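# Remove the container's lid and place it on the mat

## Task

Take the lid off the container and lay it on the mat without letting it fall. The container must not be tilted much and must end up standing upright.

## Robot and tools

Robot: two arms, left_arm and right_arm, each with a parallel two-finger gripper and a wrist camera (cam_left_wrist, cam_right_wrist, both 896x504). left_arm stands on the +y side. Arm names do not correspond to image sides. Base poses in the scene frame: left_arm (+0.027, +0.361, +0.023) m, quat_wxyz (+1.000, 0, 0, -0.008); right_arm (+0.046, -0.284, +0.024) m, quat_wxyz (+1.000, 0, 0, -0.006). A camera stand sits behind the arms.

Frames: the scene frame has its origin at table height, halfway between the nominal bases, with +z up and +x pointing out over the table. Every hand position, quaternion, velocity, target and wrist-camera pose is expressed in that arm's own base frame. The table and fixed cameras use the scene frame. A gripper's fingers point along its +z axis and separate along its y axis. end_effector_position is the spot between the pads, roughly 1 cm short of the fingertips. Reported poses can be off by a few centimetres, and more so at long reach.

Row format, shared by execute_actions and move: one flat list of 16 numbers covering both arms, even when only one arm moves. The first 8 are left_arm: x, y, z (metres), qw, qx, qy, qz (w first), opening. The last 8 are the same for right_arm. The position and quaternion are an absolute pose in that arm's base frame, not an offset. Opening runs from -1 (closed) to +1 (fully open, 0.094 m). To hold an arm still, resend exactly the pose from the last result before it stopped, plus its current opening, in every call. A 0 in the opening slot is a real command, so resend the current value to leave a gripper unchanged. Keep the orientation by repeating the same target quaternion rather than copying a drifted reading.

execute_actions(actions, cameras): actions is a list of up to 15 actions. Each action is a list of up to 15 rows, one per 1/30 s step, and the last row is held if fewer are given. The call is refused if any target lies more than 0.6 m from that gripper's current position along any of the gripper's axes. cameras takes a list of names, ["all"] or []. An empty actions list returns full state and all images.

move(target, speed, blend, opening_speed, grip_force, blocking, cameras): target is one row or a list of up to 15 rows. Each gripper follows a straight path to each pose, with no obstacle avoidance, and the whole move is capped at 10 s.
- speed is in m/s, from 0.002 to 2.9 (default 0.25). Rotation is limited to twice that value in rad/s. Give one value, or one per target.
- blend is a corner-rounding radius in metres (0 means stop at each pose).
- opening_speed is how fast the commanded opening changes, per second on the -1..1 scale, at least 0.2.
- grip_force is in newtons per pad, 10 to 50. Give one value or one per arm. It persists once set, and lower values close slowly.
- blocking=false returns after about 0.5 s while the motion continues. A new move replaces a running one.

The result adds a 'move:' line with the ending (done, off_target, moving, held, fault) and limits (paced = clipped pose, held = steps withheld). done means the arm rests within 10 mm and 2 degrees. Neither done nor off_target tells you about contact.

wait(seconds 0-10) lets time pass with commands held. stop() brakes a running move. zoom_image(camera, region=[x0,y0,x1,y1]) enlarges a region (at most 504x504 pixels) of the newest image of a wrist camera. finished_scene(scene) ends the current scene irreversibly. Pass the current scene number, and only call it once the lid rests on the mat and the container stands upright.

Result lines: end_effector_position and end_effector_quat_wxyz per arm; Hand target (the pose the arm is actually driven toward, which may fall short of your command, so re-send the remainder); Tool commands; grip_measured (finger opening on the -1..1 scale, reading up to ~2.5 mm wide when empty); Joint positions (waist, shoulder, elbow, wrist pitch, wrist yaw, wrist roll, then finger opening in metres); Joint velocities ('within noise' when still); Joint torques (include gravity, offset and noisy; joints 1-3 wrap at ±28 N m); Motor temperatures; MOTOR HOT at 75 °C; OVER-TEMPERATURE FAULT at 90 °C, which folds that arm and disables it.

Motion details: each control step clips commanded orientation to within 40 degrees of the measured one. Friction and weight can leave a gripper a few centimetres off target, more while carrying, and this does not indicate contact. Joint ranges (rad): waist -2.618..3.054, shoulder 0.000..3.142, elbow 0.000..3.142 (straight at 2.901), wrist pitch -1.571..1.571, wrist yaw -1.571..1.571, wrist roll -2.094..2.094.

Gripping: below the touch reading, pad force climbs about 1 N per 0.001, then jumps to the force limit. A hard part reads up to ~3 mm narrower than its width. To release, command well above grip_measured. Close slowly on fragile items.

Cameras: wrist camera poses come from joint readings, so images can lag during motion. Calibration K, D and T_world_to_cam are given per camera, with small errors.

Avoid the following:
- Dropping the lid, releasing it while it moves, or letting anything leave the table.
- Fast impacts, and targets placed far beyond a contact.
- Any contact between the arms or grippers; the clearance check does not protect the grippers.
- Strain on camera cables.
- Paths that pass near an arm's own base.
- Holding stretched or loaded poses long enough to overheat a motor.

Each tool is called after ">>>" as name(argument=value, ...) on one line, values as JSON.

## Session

>>> execute_actions(actions=[])

Scene clock: 0.00 s.
left_arm: end_effector_position=(+0.2128, -0.0689, +0.2048) grip_measured=+1.000 end_effector_quat_wxyz=(+0.513, -0.065, +0.826, -0.225) | right_arm: end_effector_position=(+0.2079, +0.1907, +0.1457) grip_measured=+1.000 end_effector_quat_wxyz=(+0.483, +0.007, +0.833, +0.271)
Joint positions: left_arm=[-0.267 0.26 0.478 -0.599 0.063 -0.467 0.094] | right_arm=[1.049 0.677 0.287 -0.067 0.499 0.751 0.094]
Joint velocities: within noise
Joint torques (N m): no reading
Motor temperatures (°C): left_arm=[30 34 34 37 31 30 31] | right_arm=[29 33 35 38 28 31 32]
Heat: left arm: 37 °C; right arm: 38 °C.
Hand target: left_arm +0.2123, -0.0686, +0.2108; +0.520, -0.063, +0.821, -0.226 | right_arm +0.2094, +0.1911, +0.1536; +0.489, +0.010, +0.827, +0.276
Tool commands: left_gripper/opening=+1.0 right_gripper/opening=+1.0
camera_calibration:
cam_left_wrist: T_world_to_cam=[[-0.0998508, -0.889778, 0.445337, -0.127062], [-0.864224, -0.144251, -0.481983, 0.291971], [0.493098, -0.432997, -0.754564, 0.115673], [0, 0, 0, 1]] pos_world=[0.182603, -0.0208539, 0.284593]
cam_right_wrist: T_world_to_cam=[[0.28669, -0.818751, -0.497449, 0.178178], [-0.882825, -0.0241254, -0.469082, 0.272371], [0.37206, 0.573642, -0.729731, 0.015043], [0, 0, 0, 1]] pos_world=[0.183777, 0.143825, 0.227376]

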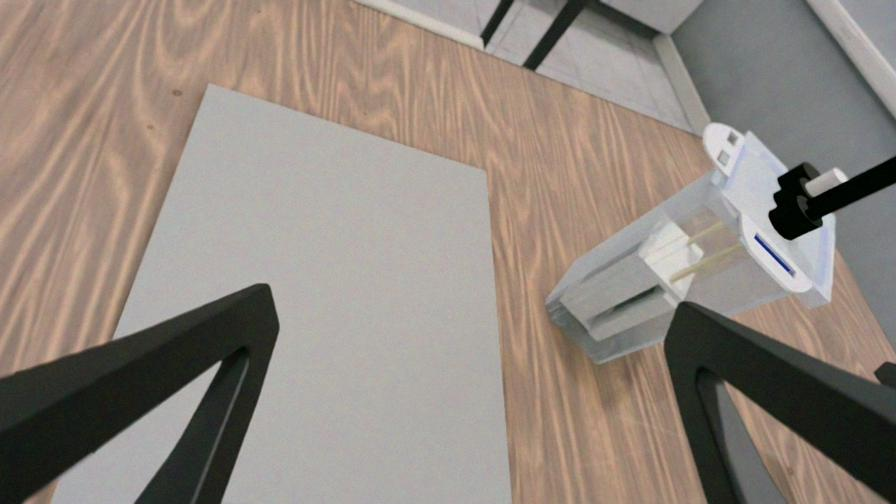

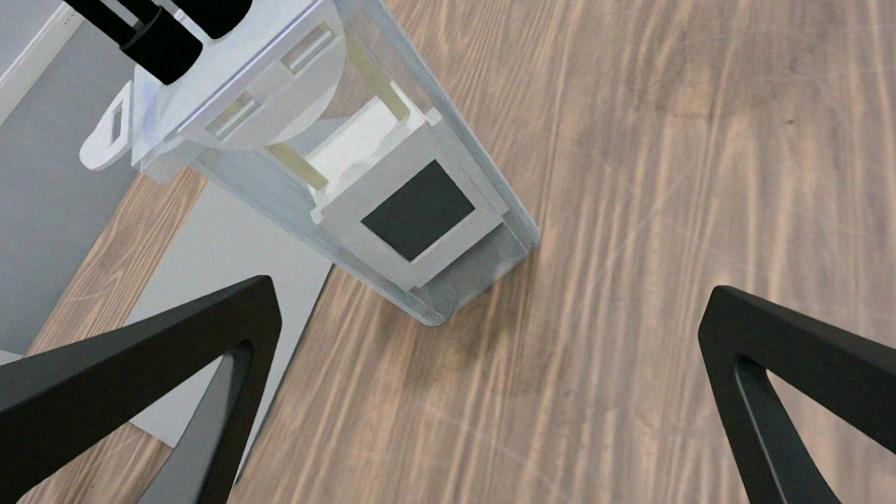

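>>> zoom_image(camera="cam_left_wrist", region=[540, 100, 890, 380])

>>> zoom_image(camera="cam_right_wrist", region=[60, 0, 560, 340])

Scaled by 1.440 from the camera's 896x504 image, which has a finer 1280x720 frame.

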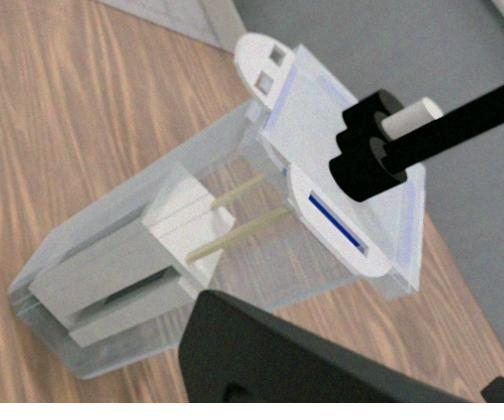

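Scaled by 1.008 from the camera's 896x504 image, which has a finer 1280x720 frame.

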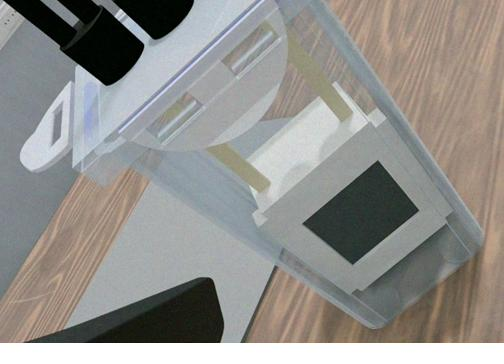

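>>> move(target=[0.28,-0.08,0.31,0.5625,0.3036,0.733,-0.233,-0.6,0.2,0.12,0.29,0.40,-0.30,0.80,0.20,-0.6], speed=0.2, cameras=["all"])

Scene clock: 5.93 s.
left_arm: end_effector_position=(+0.2800, -0.0799, +0.2971) grip_measured=-0.597 end_effector_quat_wxyz=(+0.554, +0.294, +0.742, -0.236) | right_arm: end_effector_position=(+0.2004, +0.1185, +0.2762) grip_measured=-0.598 end_effector_quat_wxyz=(+0.400, -0.305, +0.840, +0.205)
Joint positions: left_arm=[0.257 0.897 0.881 -0.497 0.975 0.41 0.019] | right_arm=[0.113 0.789 1.075 -1.059 -0.55 -0.348 0.019]
Joint torques (N m): left_arm=[0.5 -0.57 9.46 1.04 0.34 0.11] | right_arm=[-0.61 1.03 9.69 1.39 -0.47 -0.11]
Heat: left arm: 38 °C; right arm: 39 °C.
Hand target: left_arm +0.2798, -0.0800, +0.3098; +0.563, +0.303, +0.733, -0.233 | right_arm +0.1998, +0.1200, +0.2898; +0.415, -0.311, +0.830, +0.207
Off the commanded pose: left_arm 0.013 m, 2 deg | right_arm 0.014 m, 2 deg.
move: off_target (left_arm, right_arm)
camera_calibration:
cam_left_wrist: T_world_to_cam=[[-0.682105, -0.73039, 0.0355358, 0.126257], [-0.56214, 0.492658, -0.664295, 0.413254], [0.467687, -0.473095, -0.746626, 0.149027], [0, 0, 0, 1]] pos_world=[0.248729, -0.0408722, 0.381303]
cam_right_wrist: T_world_to_cam=[[0.69639, -0.701474, -0.151575, -0.0054655], [-0.701782, -0.621428, -0.348323, 0.326319], [0.150147, 0.348942, -0.925038, 0.279469], [0, 0, 0, 1]] pos_world=[0.190849, 0.101432, 0.371355]

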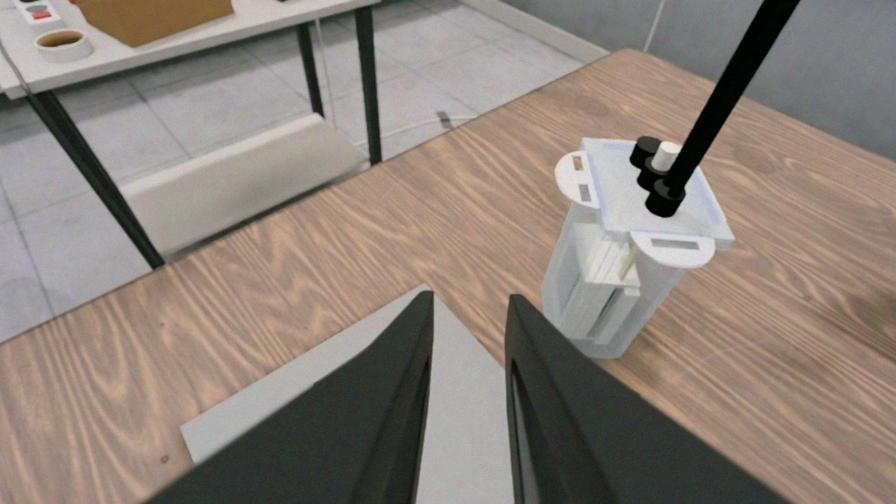

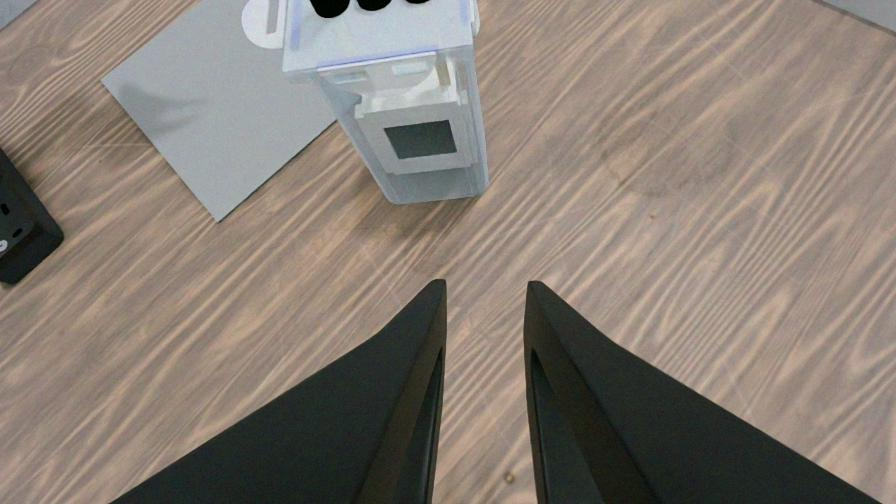

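>>> zoom_image(camera="cam_left_wrist", region=[520, 110, 760, 370])

>>> zoom_image(camera="cam_right_wrist", region=[230, 0, 510, 210])

Scaled by 1.938 from the camera's 896x504 image, which has a finer 1280x720 frame.

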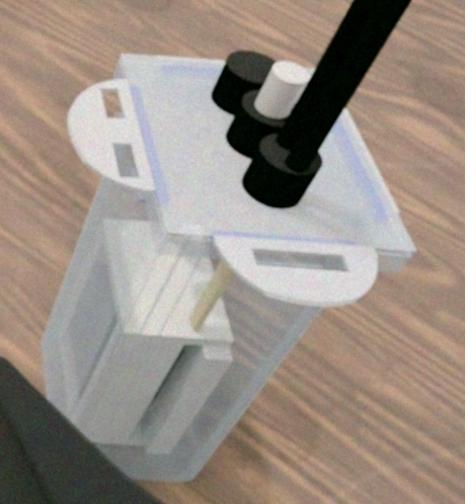

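Scaled by 1.800 from the camera's 896x504 image, which has a finer 1280x720 frame.

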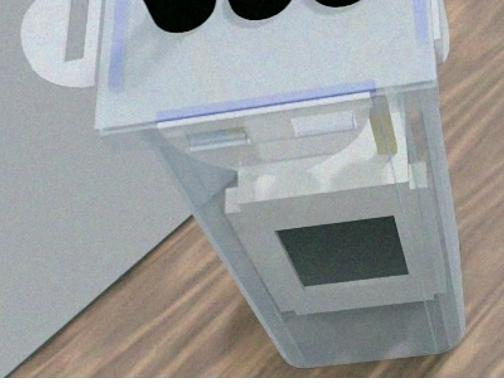

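>>> move(target=[0.262,-0.28,0.245,0.4619,0.3314,0.8001,-0.1913,0,0.2,0.12,0.29,0.40,-0.30,0.80,0.20,-0.6], speed=0.2, cameras=["all"])

Scene clock: 13.23 s.
left_arm: end_effector_position=(+0.2563, -0.2733, +0.2278) grip_measured=-0.003 end_effector_quat_wxyz=(+0.444, +0.339, +0.809, -0.184) | right_arm: end_effector_position=(+0.2002, +0.1186, +0.2761) grip_measured=-0.598 end_effector_quat_wxyz=(+0.400, -0.305, +0.839, +0.205)
Joint positions: left_arm=[-0.841 1.146 0.919 -0.341 -0.043 -0.024 0.047] | right_arm=[0.113 0.789 1.075 -1.06 -0.551 -0.348 0.019]
Joint torques (N m): left_arm=[-0.34 -3.06 9.88 1.51 -0.1 0.01] | right_arm=[-0.64 1.01 9.69 1.4 -0.47 -0.1]
Heat: left arm: 39 °C; right arm: 40 °C.
Hand target: left_arm +0.2613, -0.2794, +0.2451; +0.462, +0.332, +0.800, -0.192 | right_arm +0.1997, +0.1200, +0.2898; +0.415, -0.311, +0.830, +0.207
Off the commanded pose: left_arm 0.019 m, 3 deg | right_arm 0.014 m, 2 deg.
move: off_target (left_arm, right_arm)
camera_calibration:
cam_left_wrist: T_world_to_cam=[[-0.694411, -0.719578, 0.000920952, -0.0147849], [-0.651646, 0.628311, -0.42495, 0.454759], [0.305206, -0.29569, -0.905216, 0.143183], [0, 0, 0, 1]] pos_world=[0.242375, -0.254031, 0.322875]
cam_right_wrist: T_world_to_cam=[[0.69705, -0.700757, -0.151856, -0.00536437], [-0.701277, -0.62214, -0.348069, 0.326086], [0.149436, 0.349115, -0.925088, 0.279508], [0, 0, 0, 1]] pos_world=[0.190648, 0.101532, 0.371255]

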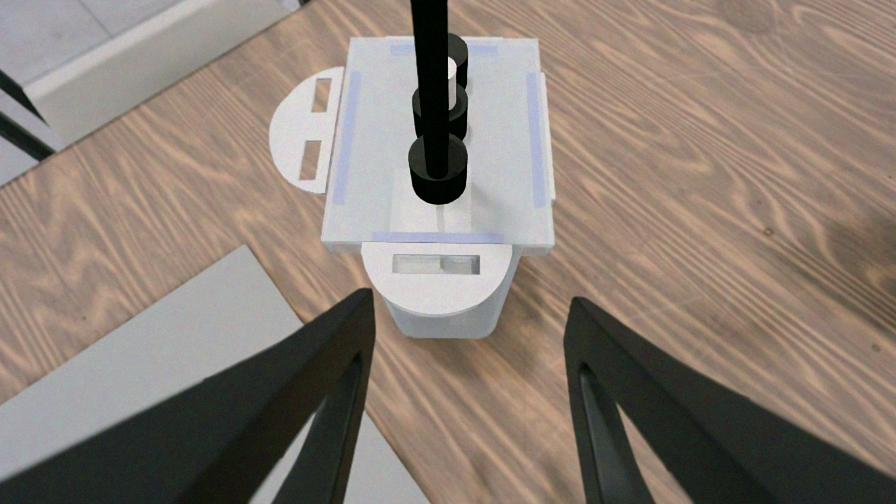

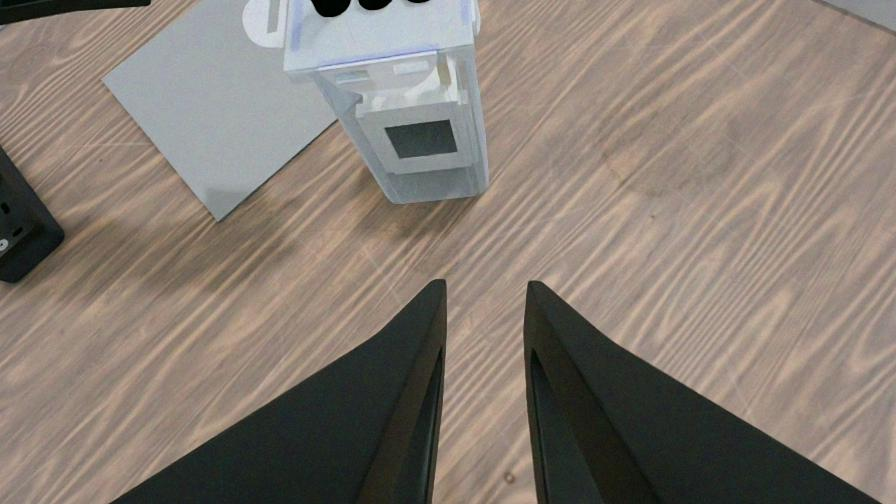

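>>> move(target=[0.291,-0.297,0.222,0.4619,0.3314,0.8001,-0.1913,0,0.2,0.12,0.29,0.40,-0.30,0.80,0.20,-0.6], speed=0.15, cameras=["cam_left_wrist"])

Scene clock: 16.33 s.
left_arm: end_effector_position=(+0.2834, -0.2911, +0.2075) grip_measured=-0.003 end_effector_quat_wxyz=(+0.445, +0.334, +0.810, -0.185) | right_arm: end_effector_position=(+0.2002, +0.1186, +0.2761) grip_measured=-0.598 end_effector_quat_wxyz=(+0.400, -0.305, +0.839, +0.205)
Joint positions: left_arm=[-0.811 1.279 0.919 -0.204 -0.022 -0.018 0.047] | right_arm=[0.113 0.789 1.075 -1.06 -0.551 -0.348 0.019]
Joint torques (N m): left_arm=[0.5 -4.33 9.5 1.56 0.02 0.08] | right_arm=[-0.62 1.01 9.7 1.38 -0.48 -0.1]
Heat: left arm: 39 °C; right arm: 40 °C.
Hand target: left_arm +0.2904, -0.2964, +0.2221; +0.462, +0.332, +0.800, -0.191 | right_arm +0.1997, +0.1200, +0.2898; +0.415, -0.311, +0.830, +0.207
Off the commanded pose: left_arm 0.017 m, 2 deg | right_arm 0.014 m, 2 deg.
move: off_target (left_arm, right_arm)
camera_calibration:
cam_left_wrist: T_world_to_cam=[[-0.688004, -0.725671, 0.00727431, -0.0136936], [-0.657931, 0.619488, -0.428206, 0.474851], [0.30623, -0.299393, -0.903652, 0.109485], [0, 0, 0, 1]] pos_world=[0.269471, -0.271323, 0.30237]
Images, in order (width x height): cam_left_wrist 896x504.

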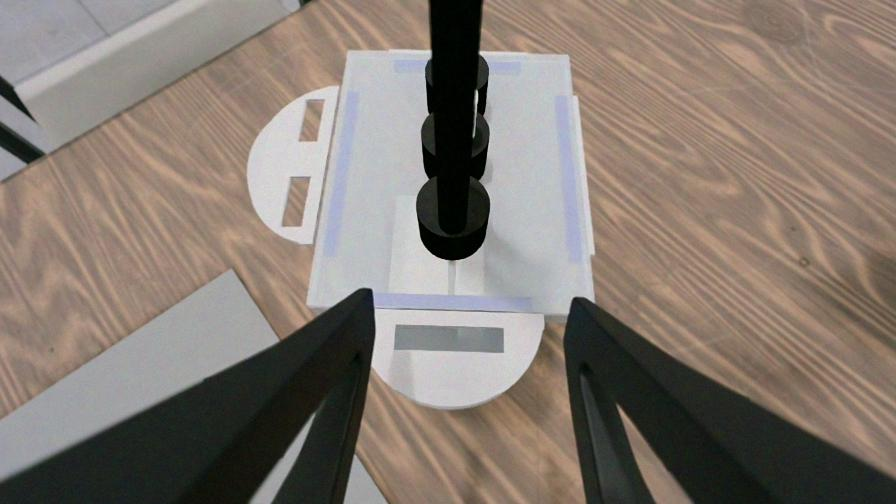

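>>> move(target=[0.3235,-0.326,0.2,0.4619,0.3314,0.8001,-0.1913,0,0.2,0.12,0.29,0.40,-0.30,0.80,0.20,-0.6], speed=0.08, cameras=["all"])

Scene clock: 17.93 s.
left_arm: end_effector_position=(+0.3138, -0.3186, +0.1877) grip_measured=-0.003 end_effector_quat_wxyz=(+0.447, +0.333, +0.809, -0.186) | right_arm: end_effector_position=(+0.2002, +0.1186, +0.2761) grip_measured=-0.598 end_effector_quat_wxyz=(+0.400, -0.305, +0.839, +0.205)
Joint positions: left_arm=[-0.801 1.457 0.977 -0.081 -0.014 -0.012 0.047] | right_arm=[0.113 0.789 1.075 -1.06 -0.551 -0.348 0.019]
Joint torques (N m): left_arm=[0.53 -5.41 9.77 1.57 0.04 0.07] | right_arm=[-0.65 1.02 9.68 1.39 -0.48 -0.1]
Heat: left arm: 39 °C; right arm: 40 °C.
Hand target: left_arm +0.3229, -0.3253, +0.2002; +0.462, +0.331, +0.800, -0.191 | right_arm +0.1997, +0.1200, +0.2898; +0.415, -0.311, +0.830, +0.207
Off the commanded pose: left_arm 0.017 m, 2 deg | right_arm 0.014 m, 2 deg.
move: off_target (left_arm, right_arm)
camera_calibration:
cam_left_wrist: T_world_to_cam=[[-0.687662, -0.725999, 0.00681538, -0.0126535], [-0.65706, 0.618315, -0.431229, 0.503397], [0.308858, -0.301018, -0.902217, 0.0724947], [0, 0, 0, 1]] pos_world=[0.29967, -0.298622, 0.282571]
cam_right_wrist: T_world_to_cam=[[0.69705, -0.700757, -0.151856, -0.00536437], [-0.701277, -0.62214, -0.348069, 0.326086], [0.149436, 0.349115, -0.925088, 0.279508], [0, 0, 0, 1]] pos_world=[0.190648, 0.101532, 0.371255]

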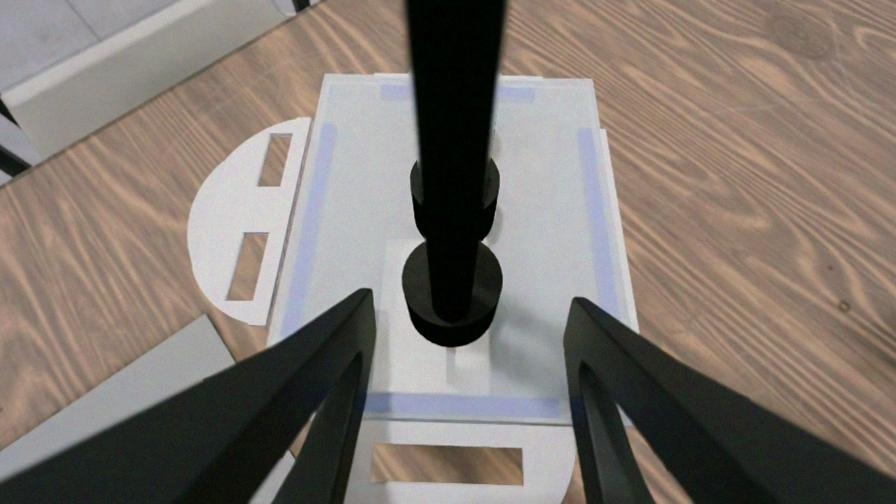

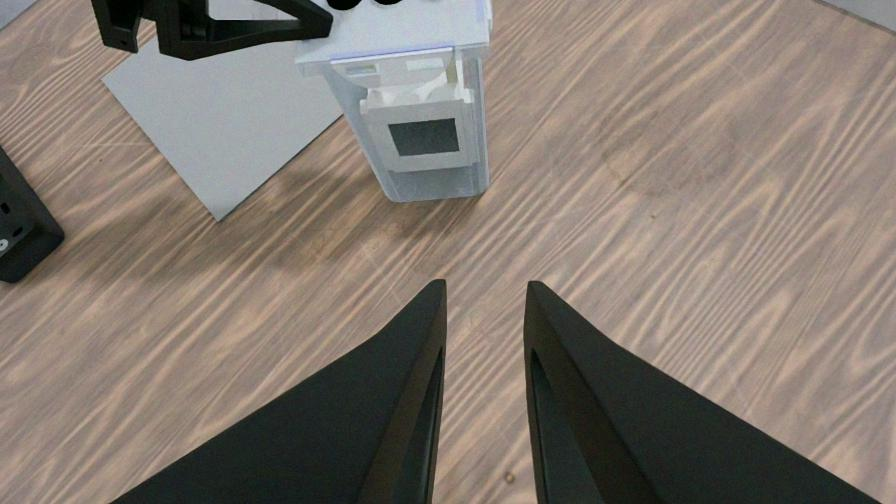

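>>> zoom_image(camera="cam_right_wrist", region=[80, 0, 510, 210])

Scaled by 1.172 from the camera's 896x504 image, which has a finer 1280x720 frame.

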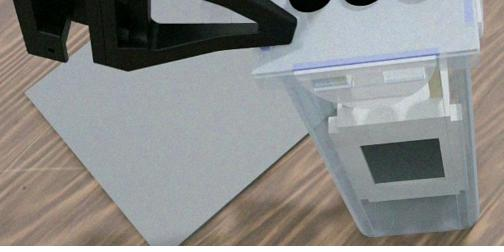

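>>> move(target=[0.3235,-0.326,0.213,0.4619,0.3314,0.8001,-0.1913,0,0.2,0.12,0.29,0.40,-0.30,0.80,0.20,-0.6], speed=0.08, cameras=["all"])

Scene clock: 19.70 s.
left_arm: end_effector_position=(+0.3163, -0.3215, +0.2005) grip_measured=-0.003 end_effector_quat_wxyz=(+0.452, +0.332, +0.806, -0.188) | right_arm: end_effector_position=(+0.2002, +0.1186, +0.2761) grip_measured=-0.598 end_effector_quat_wxyz=(+0.400, -0.305, +0.839, +0.205)
Joint positions: left_arm=[-0.801 1.457 1.018 -0.11 -0.013 -0.012 0.047] | right_arm=[0.113 0.789 1.075 -1.06 -0.551 -0.348 0.019]
Joint torques (N m): left_arm=[0.55 -6.24 9.92 1.34 0.02 0.08] | right_arm=[-0.66 1.02 9.66 1.38 -0.48 -0.1]
Heat: left arm: 40 °C; right arm: 40 °C.
Hand target: left_arm +0.3231, -0.3255, +0.2130; +0.462, +0.331, +0.800, -0.191 | right_arm +0.1997, +0.1200, +0.2898; +0.415, -0.311, +0.830, +0.207
Off the commanded pose: left_arm 0.015 m, 1 deg | right_arm 0.014 m, 2 deg.
move: off_target (left_arm, right_arm)
camera_calibration:
cam_left_wrist: T_world_to_cam=[[-0.68847, -0.725221, 0.00796488, -0.0128144], [-0.65303, 0.615086, -0.441838, 0.512151], [0.315531, -0.309394, -0.89706, 0.076565], [0, 0, 0, 1]] pos_world=[0.301469, -0.300621, 0.295073]
cam_right_wrist: T_world_to_cam=[[0.69705, -0.700757, -0.151856, -0.00536437], [-0.701277, -0.62214, -0.348069, 0.326086], [0.149436, 0.349115, -0.925088, 0.279508], [0, 0, 0, 1]] pos_world=[0.190648, 0.101532, 0.371255]

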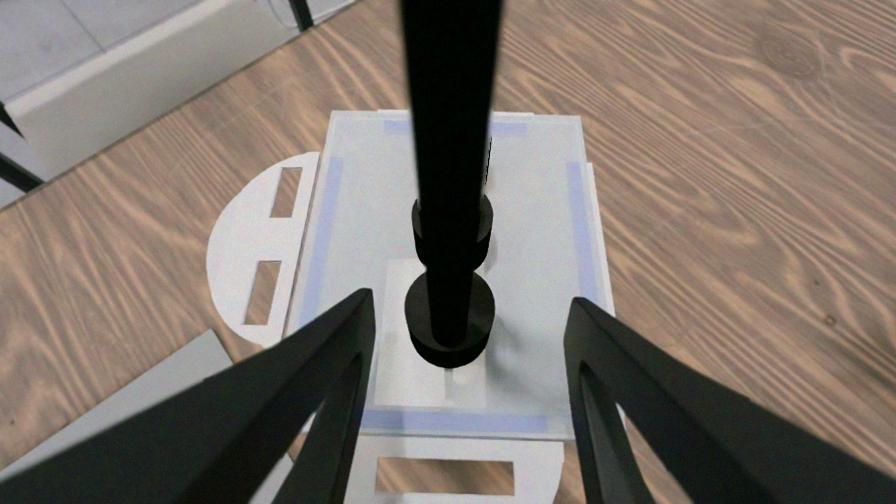

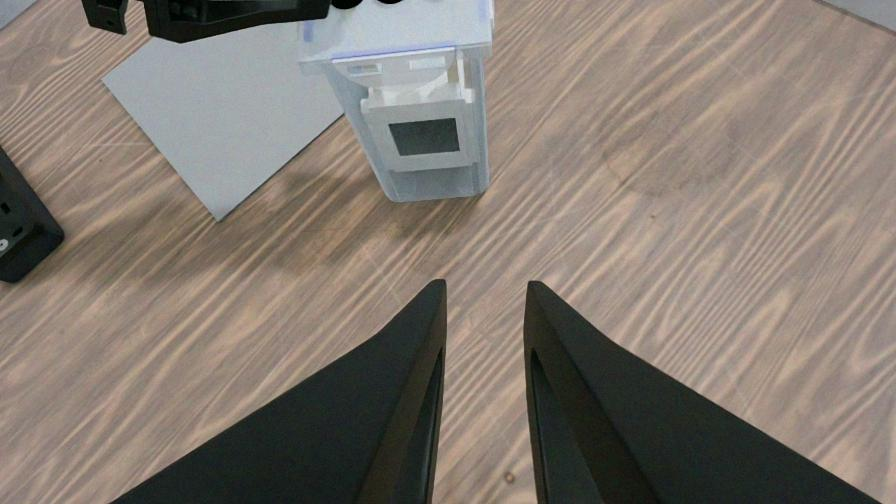

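>>> move(target=[[0.29,-0.2925,0.218,0.4619,0.3314,0.8001,-0.1913,0,0.2,0.12,0.29,0.40,-0.30,0.80,0.20,-0.6],[0.286,-0.288,0.213,0.5431,0.3096,0.7474,-0.2249,0,0.2,0.12,0.29,0.40,-0.30,0.80,0.20,-0.6]], speed=0.12, cameras=["all"])

Scene clock: 23.07 s.
left_arm: end_effector_position=(+0.2872, -0.2914, +0.2039) grip_measured=-0.003 end_effector_quat_wxyz=(+0.529, +0.312, +0.758, -0.222) | right_arm: end_effector_position=(+0.2002, +0.1186, +0.2761) grip_measured=-0.598 end_effector_quat_wxyz=(+0.400, -0.305, +0.839, +0.205)
Joint positions: left_arm=[-0.801 1.239 0.682 0.206 -0.013 -0.012 0.047] | right_arm=[0.113 0.789 1.075 -1.06 -0.551 -0.348 0.019]
Joint torques (N m): left_arm=[0.42 -7.53 5.81 1.64 0.01 0.1] | right_arm=[-0.62 1.02 9.69 1.39 -0.48 -0.11]
Heat: left arm: 40 °C; right arm: 40 °C.
Hand target: left_arm +0.2861, -0.2881, +0.2129; +0.543, +0.310, +0.748, -0.225 | right_arm +0.1997, +0.1200, +0.2898; +0.415, -0.311, +0.830, +0.207
Off the commanded pose: left_arm 0.010 m, 2 deg | right_arm 0.014 m, 2 deg.
move: off_target (right_arm)
camera_calibration:
cam_left_wrist: T_world_to_cam=[[-0.690216, -0.723436, 0.0155623, -0.0116814], [-0.579798, 0.540051, -0.610065, 0.467554], [0.432939, -0.4301, -0.792198, 0.00781062], [0, 0, 0, 1]] pos_world=[0.259643, -0.257594, 0.291608]
cam_right_wrist: T_world_to_cam=[[0.69705, -0.700757, -0.151856, -0.00536437], [-0.701277, -0.62214, -0.348069, 0.326086], [0.149436, 0.349115, -0.925088, 0.279508], [0, 0, 0, 1]] pos_world=[0.190648, 0.101532, 0.371255]

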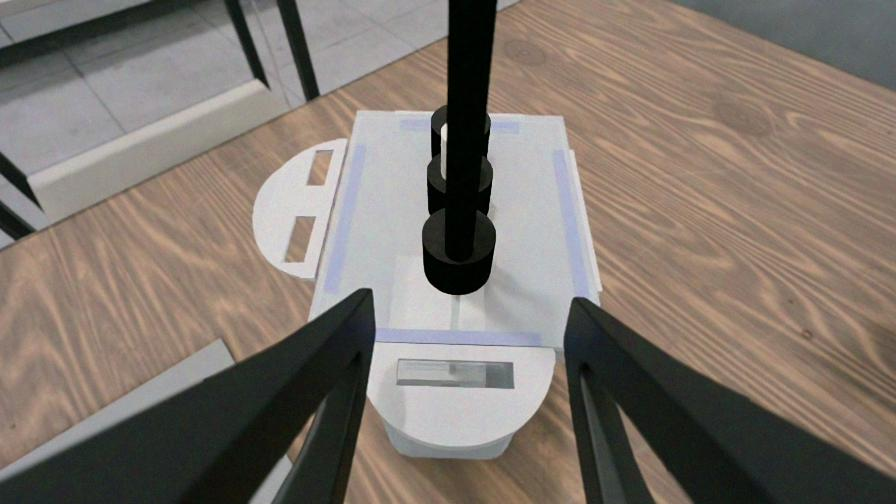

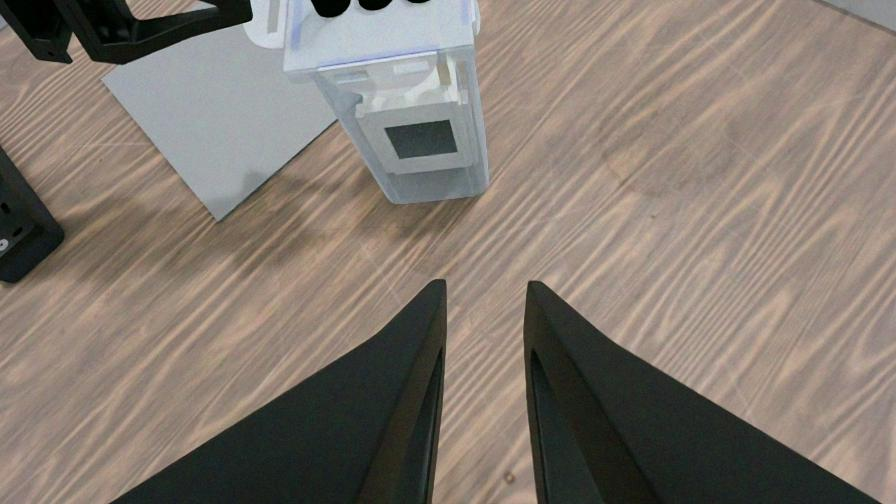

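>>> move(target=[0.3065,-0.3085,0.2,0.5431,0.3096,0.7474,-0.2249,0,0.2,0.12,0.29,0.40,-0.30,0.80,0.20,-0.6], speed=0.08, cameras=["all"])

Scene clock: 24.77 s.
left_arm: end_effector_position=(+0.2987, -0.3033, +0.1873) grip_measured=-0.003 end_effector_quat_wxyz=(+0.529, +0.312, +0.758, -0.221) | right_arm: end_effector_position=(+0.2002, +0.1186, +0.2761) grip_measured=-0.598 end_effector_quat_wxyz=(+0.400, -0.305, +0.839, +0.205)
Joint positions: left_arm=[-0.801 1.34 0.682 0.307 -0.013 -0.01 0.047] | right_arm=[0.113 0.789 1.075 -1.06 -0.551 -0.348 0.019]
Joint torques (N m): left_arm=[0.53 -4.36 9.05 1.66 0.02 0.08] | right_arm=[-0.66 1.02 9.66 1.39 -0.47 -0.1]
Heat: left arm: 40 °C; right arm: 40 °C.
Hand target: left_arm +0.3059, -0.3079, +0.1999; +0.543, +0.310, +0.748, -0.225 | right_arm +0.1997, +0.1200, +0.2898; +0.415, -0.311, +0.830, +0.207
Off the commanded pose: left_arm 0.016 m, 2 deg | right_arm 0.014 m, 2 deg.
move: off_target (left_arm, right_arm)
camera_calibration:
cam_left_wrist: T_world_to_cam=[[-0.690618, -0.723081, 0.0141619, -0.0115054], [-0.579043, 0.541102, -0.609851, 0.470542], [0.433309, -0.429374, -0.79239, -0.0152885], [0, 0, 0, 1]] pos_world=[0.271143, -0.269495, 0.275009]
cam_right_wrist: T_world_to_cam=[[0.69705, -0.700757, -0.151856, -0.00536437], [-0.701277, -0.62214, -0.348069, 0.326086], [0.149436, 0.349115, -0.925088, 0.279508], [0, 0, 0, 1]] pos_world=[0.190648, 0.101532, 0.371255]

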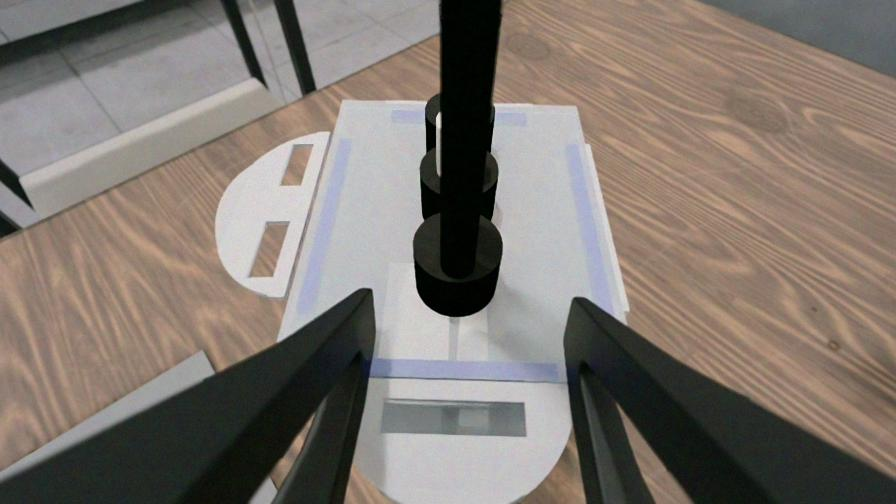

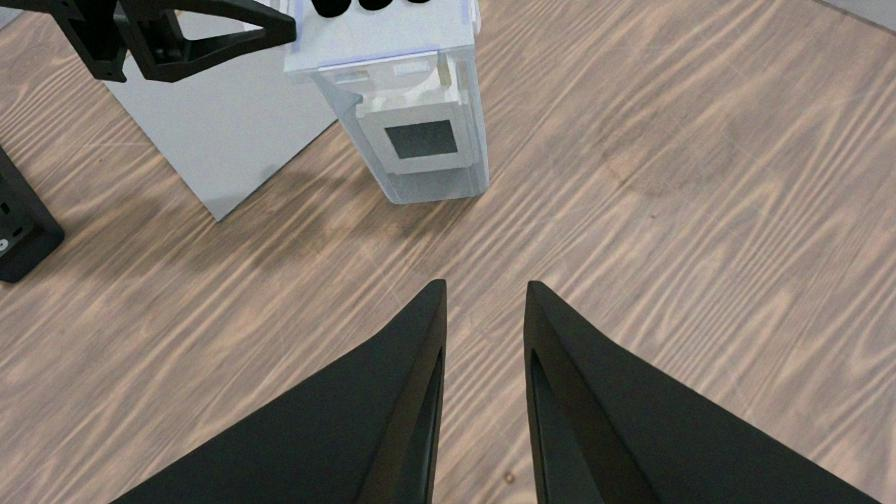

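>>> move(target=[0.322,-0.3235,0.1985,0.5431,0.3096,0.7474,-0.2249,0,0.2,0.12,0.29,0.40,-0.30,0.80,0.20,-0.6], speed=0.06, cameras=["all"])

Scene clock: 25.93 s.
left_arm: end_effector_position=(+0.3128, -0.3179, +0.1853) grip_measured=-0.003 end_effector_quat_wxyz=(+0.529, +0.312, +0.758, -0.221) | right_arm: end_effector_position=(+0.2002, +0.1186, +0.2761) grip_measured=-0.598 end_effector_quat_wxyz=(+0.400, -0.305, +0.839, +0.205)
Joint positions: left_arm=[-0.801 1.43 0.745 0.335 -0.013 -0.01 0.047] | right_arm=[0.113 0.789 1.075 -1.06 -0.551 -0.348 0.019]
Joint torques (N m): left_arm=[0.66 -5.07 9.43 1.64 0.04 0.08] | right_arm=[-0.64 1.05 9.69 1.38 -0.47 -0.09]
Heat: left arm: 40 °C; right arm: 40 °C.
Hand target: left_arm +0.3214, -0.3228, +0.1986; +0.543, +0.309, +0.747, -0.225 | right_arm +0.1997, +0.1200, +0.2898; +0.415, -0.311, +0.830, +0.207
Off the commanded pose: left_arm 0.017 m, 2 deg | right_arm 0.014 m, 2 deg.
move: off_target (left_arm, right_arm)
camera_calibration:
cam_left_wrist: T_world_to_cam=[[-0.690725, -0.722986, 0.0137694, -0.0121316], [-0.578974, 0.54153, -0.609536, 0.485403], [0.43323, -0.428994, -0.792639, -0.0290531], [0, 0, 0, 1]] pos_world=[0.285243, -0.284095, 0.273009]
cam_right_wrist: T_world_to_cam=[[0.69705, -0.700757, -0.151856, -0.00536437], [-0.701277, -0.62214, -0.348069, 0.326086], [0.149436, 0.349115, -0.925088, 0.279508], [0, 0, 0, 1]] pos_world=[0.190648, 0.101532, 0.371255]

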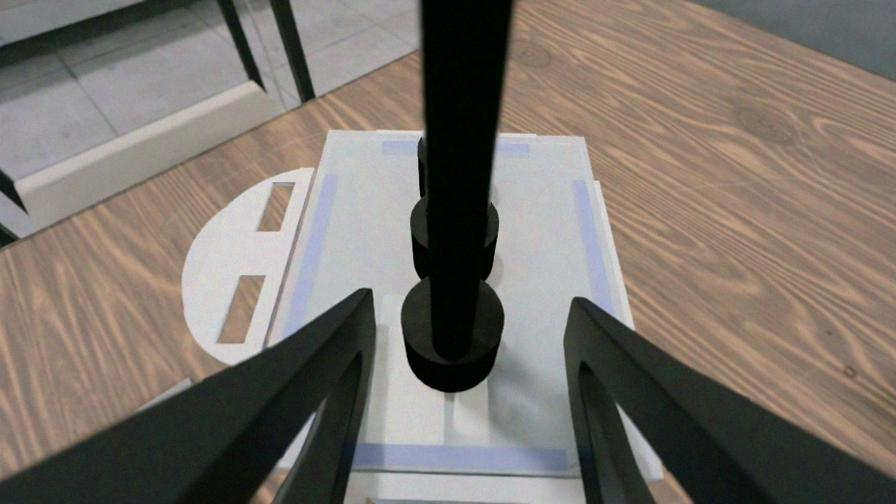

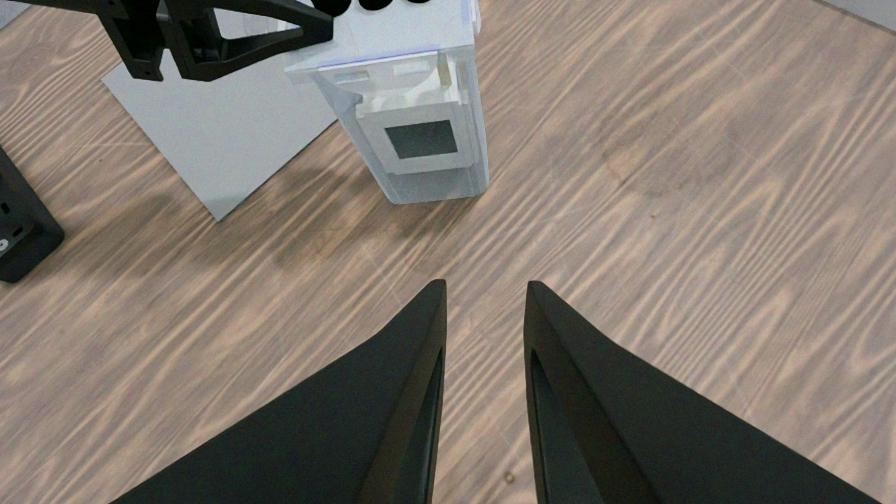

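>>> move(target=[[0.328,-0.3185,0.1985,0.5431,0.3096,0.7474,-0.2249,0,0.2,0.12,0.29,0.40,-0.30,0.80,0.20,-0.6],[0.328,-0.3185,0.1985,0.5431,0.3096,0.7474,-0.2249,-1,0.2,0.12,0.29,0.40,-0.30,0.80,0.20,-0.6]], speed=0.06, opening_speed=0.7, cameras=["all"])

Scene clock: 28.93 s.
left_arm: end_effector_position=(+0.3174, -0.3135, +0.1857) grip_measured=-0.525 end_effector_quat_wxyz=(+0.527, +0.315, +0.756, -0.226) | right_arm: end_effector_position=(+0.2002, +0.1186, +0.2761) grip_measured=-0.598 end_effector_quat_wxyz=(+0.400, -0.305, +0.839, +0.205)
Joint positions: left_arm=[-0.771 1.43 0.745 0.336 0.026 -0.001 0.022] | right_arm=[0.113 0.789 1.075 -1.06 -0.551 -0.348 0.019]
Joint torques (N m): left_arm=[0.51 -4.83 9.61 1.63 -0.07 0.07] | right_arm=[-0.62 1.03 9.68 1.38 -0.48 -0.1]
Heat: left arm: 41 °C; right arm: 40 °C.
Hand target: left_arm +0.3273, -0.3177, +0.1986; +0.543, +0.310, +0.747, -0.225 | right_arm +0.1997, +0.1200, +0.2898; +0.415, -0.311, +0.830, +0.207
Off the commanded pose: left_arm 0.017 m, 2 deg | right_arm 0.014 m, 2 deg.
move: off_target (left_arm, right_arm); target 2's new opening was sent with left_arm's hand 0.017 m and 2 deg from that target
camera_calibration:
cam_left_wrist: T_world_to_cam=[[-0.697553, -0.716296, 0.0184216, -0.00242057], [-0.575109, 0.544355, -0.610678, 0.485814], [0.427399, -0.436575, -0.791664, -0.0295769], [0, 0, 0, 1]] pos_world=[0.290348, -0.279101, 0.273306]
cam_right_wrist: T_world_to_cam=[[0.69705, -0.700757, -0.151856, -0.00536437], [-0.701277, -0.62214, -0.348069, 0.326086], [0.149436, 0.349115, -0.925088, 0.279508], [0, 0, 0, 1]] pos_world=[0.190648, 0.101532, 0.371255]

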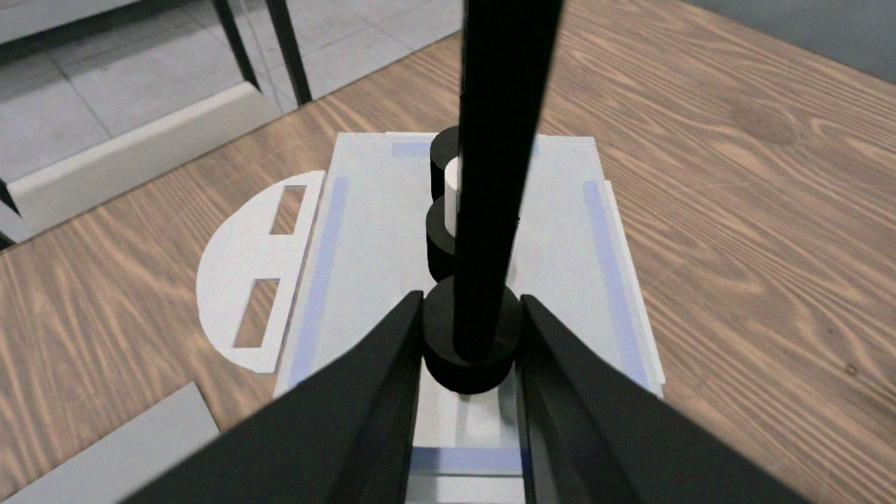

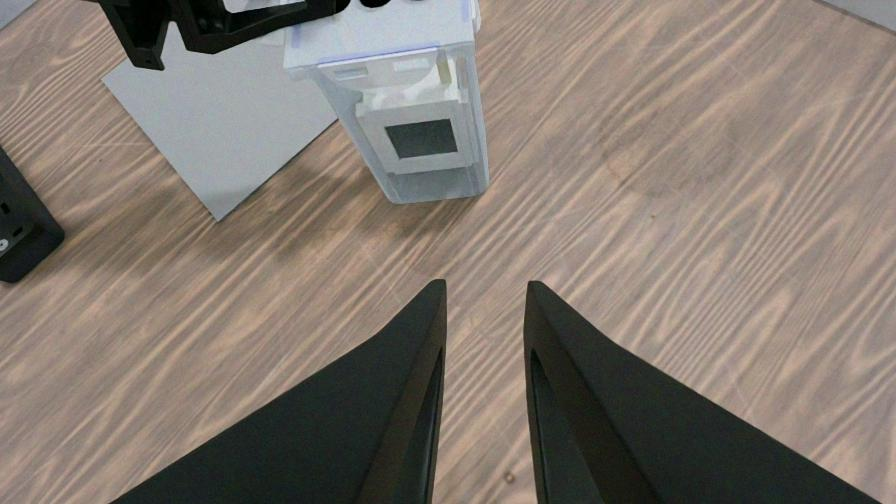

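>>> move(target=[0.328,-0.3185,0.1985,0.5431,0.3096,0.7474,-0.2249,-1,0.25,0.15,0.25,0.433,-0.433,0.75,0.25,-0.6], speed=0.15, cameras=["all"])

Scene clock: 31.77 s.
left_arm: end_effector_position=(+0.3174, -0.3135, +0.1857) grip_measured=-0.525 end_effector_quat_wxyz=(+0.527, +0.315, +0.756, -0.226) | right_arm: end_effector_position=(+0.2500, +0.1484, +0.2502) grip_measured=-0.598 end_effector_quat_wxyz=(+0.429, -0.429, +0.757, +0.242)
Joint positions: left_arm=[-0.771 1.43 0.745 0.336 0.026 -0.001 0.022] | right_arm=[0.087 0.991 0.965 -0.769 -0.768 -0.619 0.019]
Joint torques (N m): left_arm=[0.5 -4.85 9.63 1.64 -0.07 0.07] | right_arm=[-0.58 -1.06 6.48 1.48 -0.63 -0.09]
Heat: left arm: 41 °C; right arm: 40 °C.
Hand target: left_arm +0.3273, -0.3177, +0.1986; +0.543, +0.310, +0.747, -0.225 | right_arm +0.2500, +0.1499, +0.2500; +0.433, -0.433, +0.750, +0.250
Off the commanded pose: left_arm 0.017 m, 2 deg | right_arm 0.002 m, 1 deg.
move: off_target (left_arm)
camera_calibration:
cam_left_wrist: T_world_to_cam=[[-0.697553, -0.716296, 0.0184216, -0.00242057], [-0.575109, 0.544355, -0.610678, 0.485814], [0.427399, -0.436575, -0.791664, -0.0295769], [0, 0, 0, 1]] pos_world=[0.290348, -0.279101, 0.273306]
cam_right_wrist: T_world_to_cam=[[0.876788, -0.478598, -0.0467591, -0.127304], [-0.447795, -0.777159, -0.442158, 0.353805], [0.175277, 0.408617, -0.895718, 0.215163], [0, 0, 0, 1]] pos_world=[0.232338, 0.126116, 0.34321]

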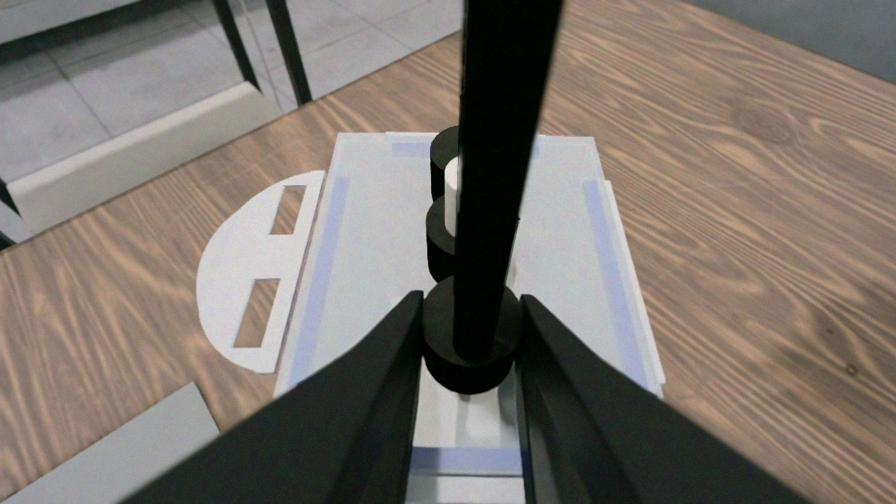

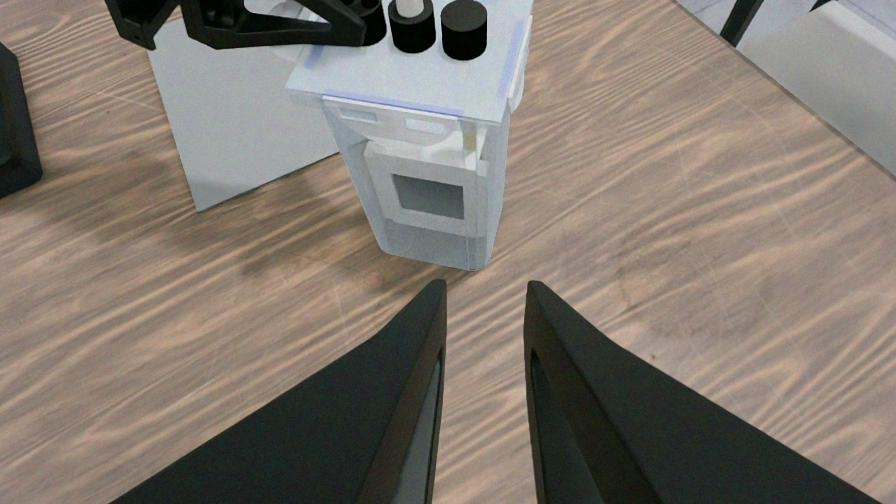

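>>> zoom_image(camera="cam_right_wrist", region=[280, 0, 560, 150])

Scaled by 1.800 from the camera's 896x504 image, which has a finer 1280x720 frame.

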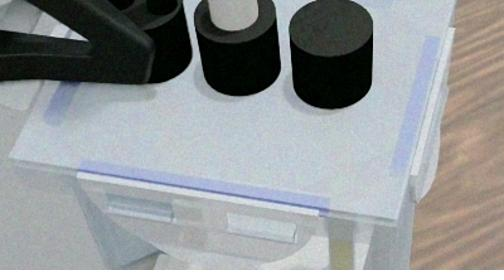

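>>> move(target=[[0.328,-0.3185,0.1985,0.5431,0.3096,0.7474,-0.2249,-1,0.29,0.17,0.2,0.6266,-0.3678,0.5352,0.4307,-0.6],[0.328,-0.3185,0.1985,0.5431,0.3096,0.7474,-0.2249,-1,0.318,0.212,0.152,0.6266,-0.3678,0.5352,0.4307,-0.6]], speed=0.15, cameras=["all"])

>>> zoom_image(camera="cam_right_wrist", region=[300, 120, 600, 320])

Scene clock: 37.97 s.
left_arm: end_effector_position=(+0.3174, -0.3135, +0.1857) grip_measured=-0.525 end_effector_quat_wxyz=(+0.527, +0.315, +0.756, -0.226) | right_arm: end_effector_position=(+0.3129, +0.2096, +0.1345) grip_measured=-0.598 end_effector_quat_wxyz=(+0.558, -0.367, +0.606, +0.432)
Joint positions: left_arm=[-0.771 1.43 0.745 0.336 0.026 -0.001 0.022] | right_arm=[0.161 1.851 0.397 1.445 -1.043 0.106 0.019]
Joint torques (N m): left_arm=[0.54 -4.81 9.59 1.63 -0.07 0.07] | right_arm=[0.44 -4.57 5.46 2.72 0.03 -0.13]
Heat: left arm: 41 °C; right arm: 41 °C.
Hand target: left_arm +0.3273, -0.3177, +0.1986; +0.543, +0.310, +0.747, -0.225 | right_arm +0.3169, +0.2118, +0.1519; +0.598, -0.389, +0.567, +0.412
Off the commanded pose: left_arm 0.017 m, 2 deg | right_arm 0.018 m, 11 deg.
joint sent to its limit (right arm) — joint 4 (wrist pitch), upper limit. The joint targets are off in orientation, not in position.
move: off_target (left_arm, right_arm)
camera_calibration:
cam_left_wrist: T_world_to_cam=[[-0.697553, -0.716296, 0.0184216, -0.00242057], [-0.575109, 0.544355, -0.610678, 0.485814], [0.427399, -0.436575, -0.791664, -0.0295769], [0, 0, 0, 1]] pos_world=[0.290348, -0.279101, 0.273306]
cam_right_wrist: T_world_to_cam=[[0.94433, -0.300198, -0.134617, -0.205277], [-0.271614, -0.480472, -0.83389, 0.313734], [0.185652, 0.824031, -0.535262, -0.063258], [0, 0, 0, 1]] pos_world=[0.290808, 0.141243, 0.200126]

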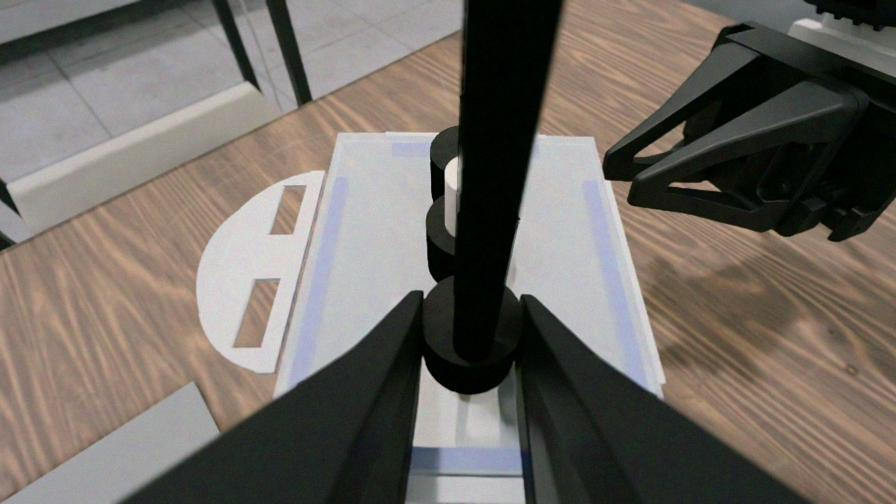

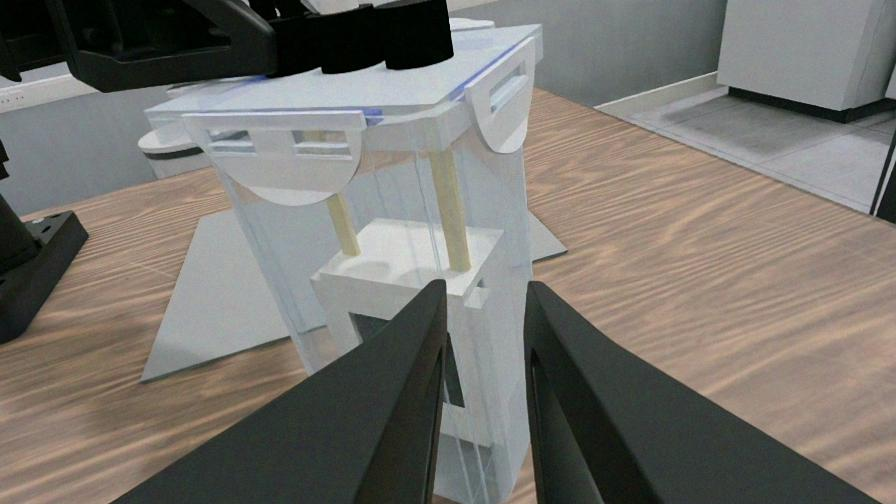

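Scaled by 1.680 from the camera's 896x504 image, which has a finer 1280x720 frame.

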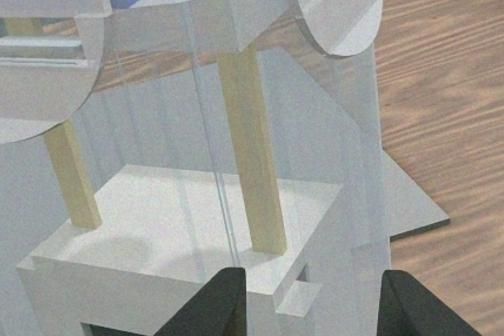

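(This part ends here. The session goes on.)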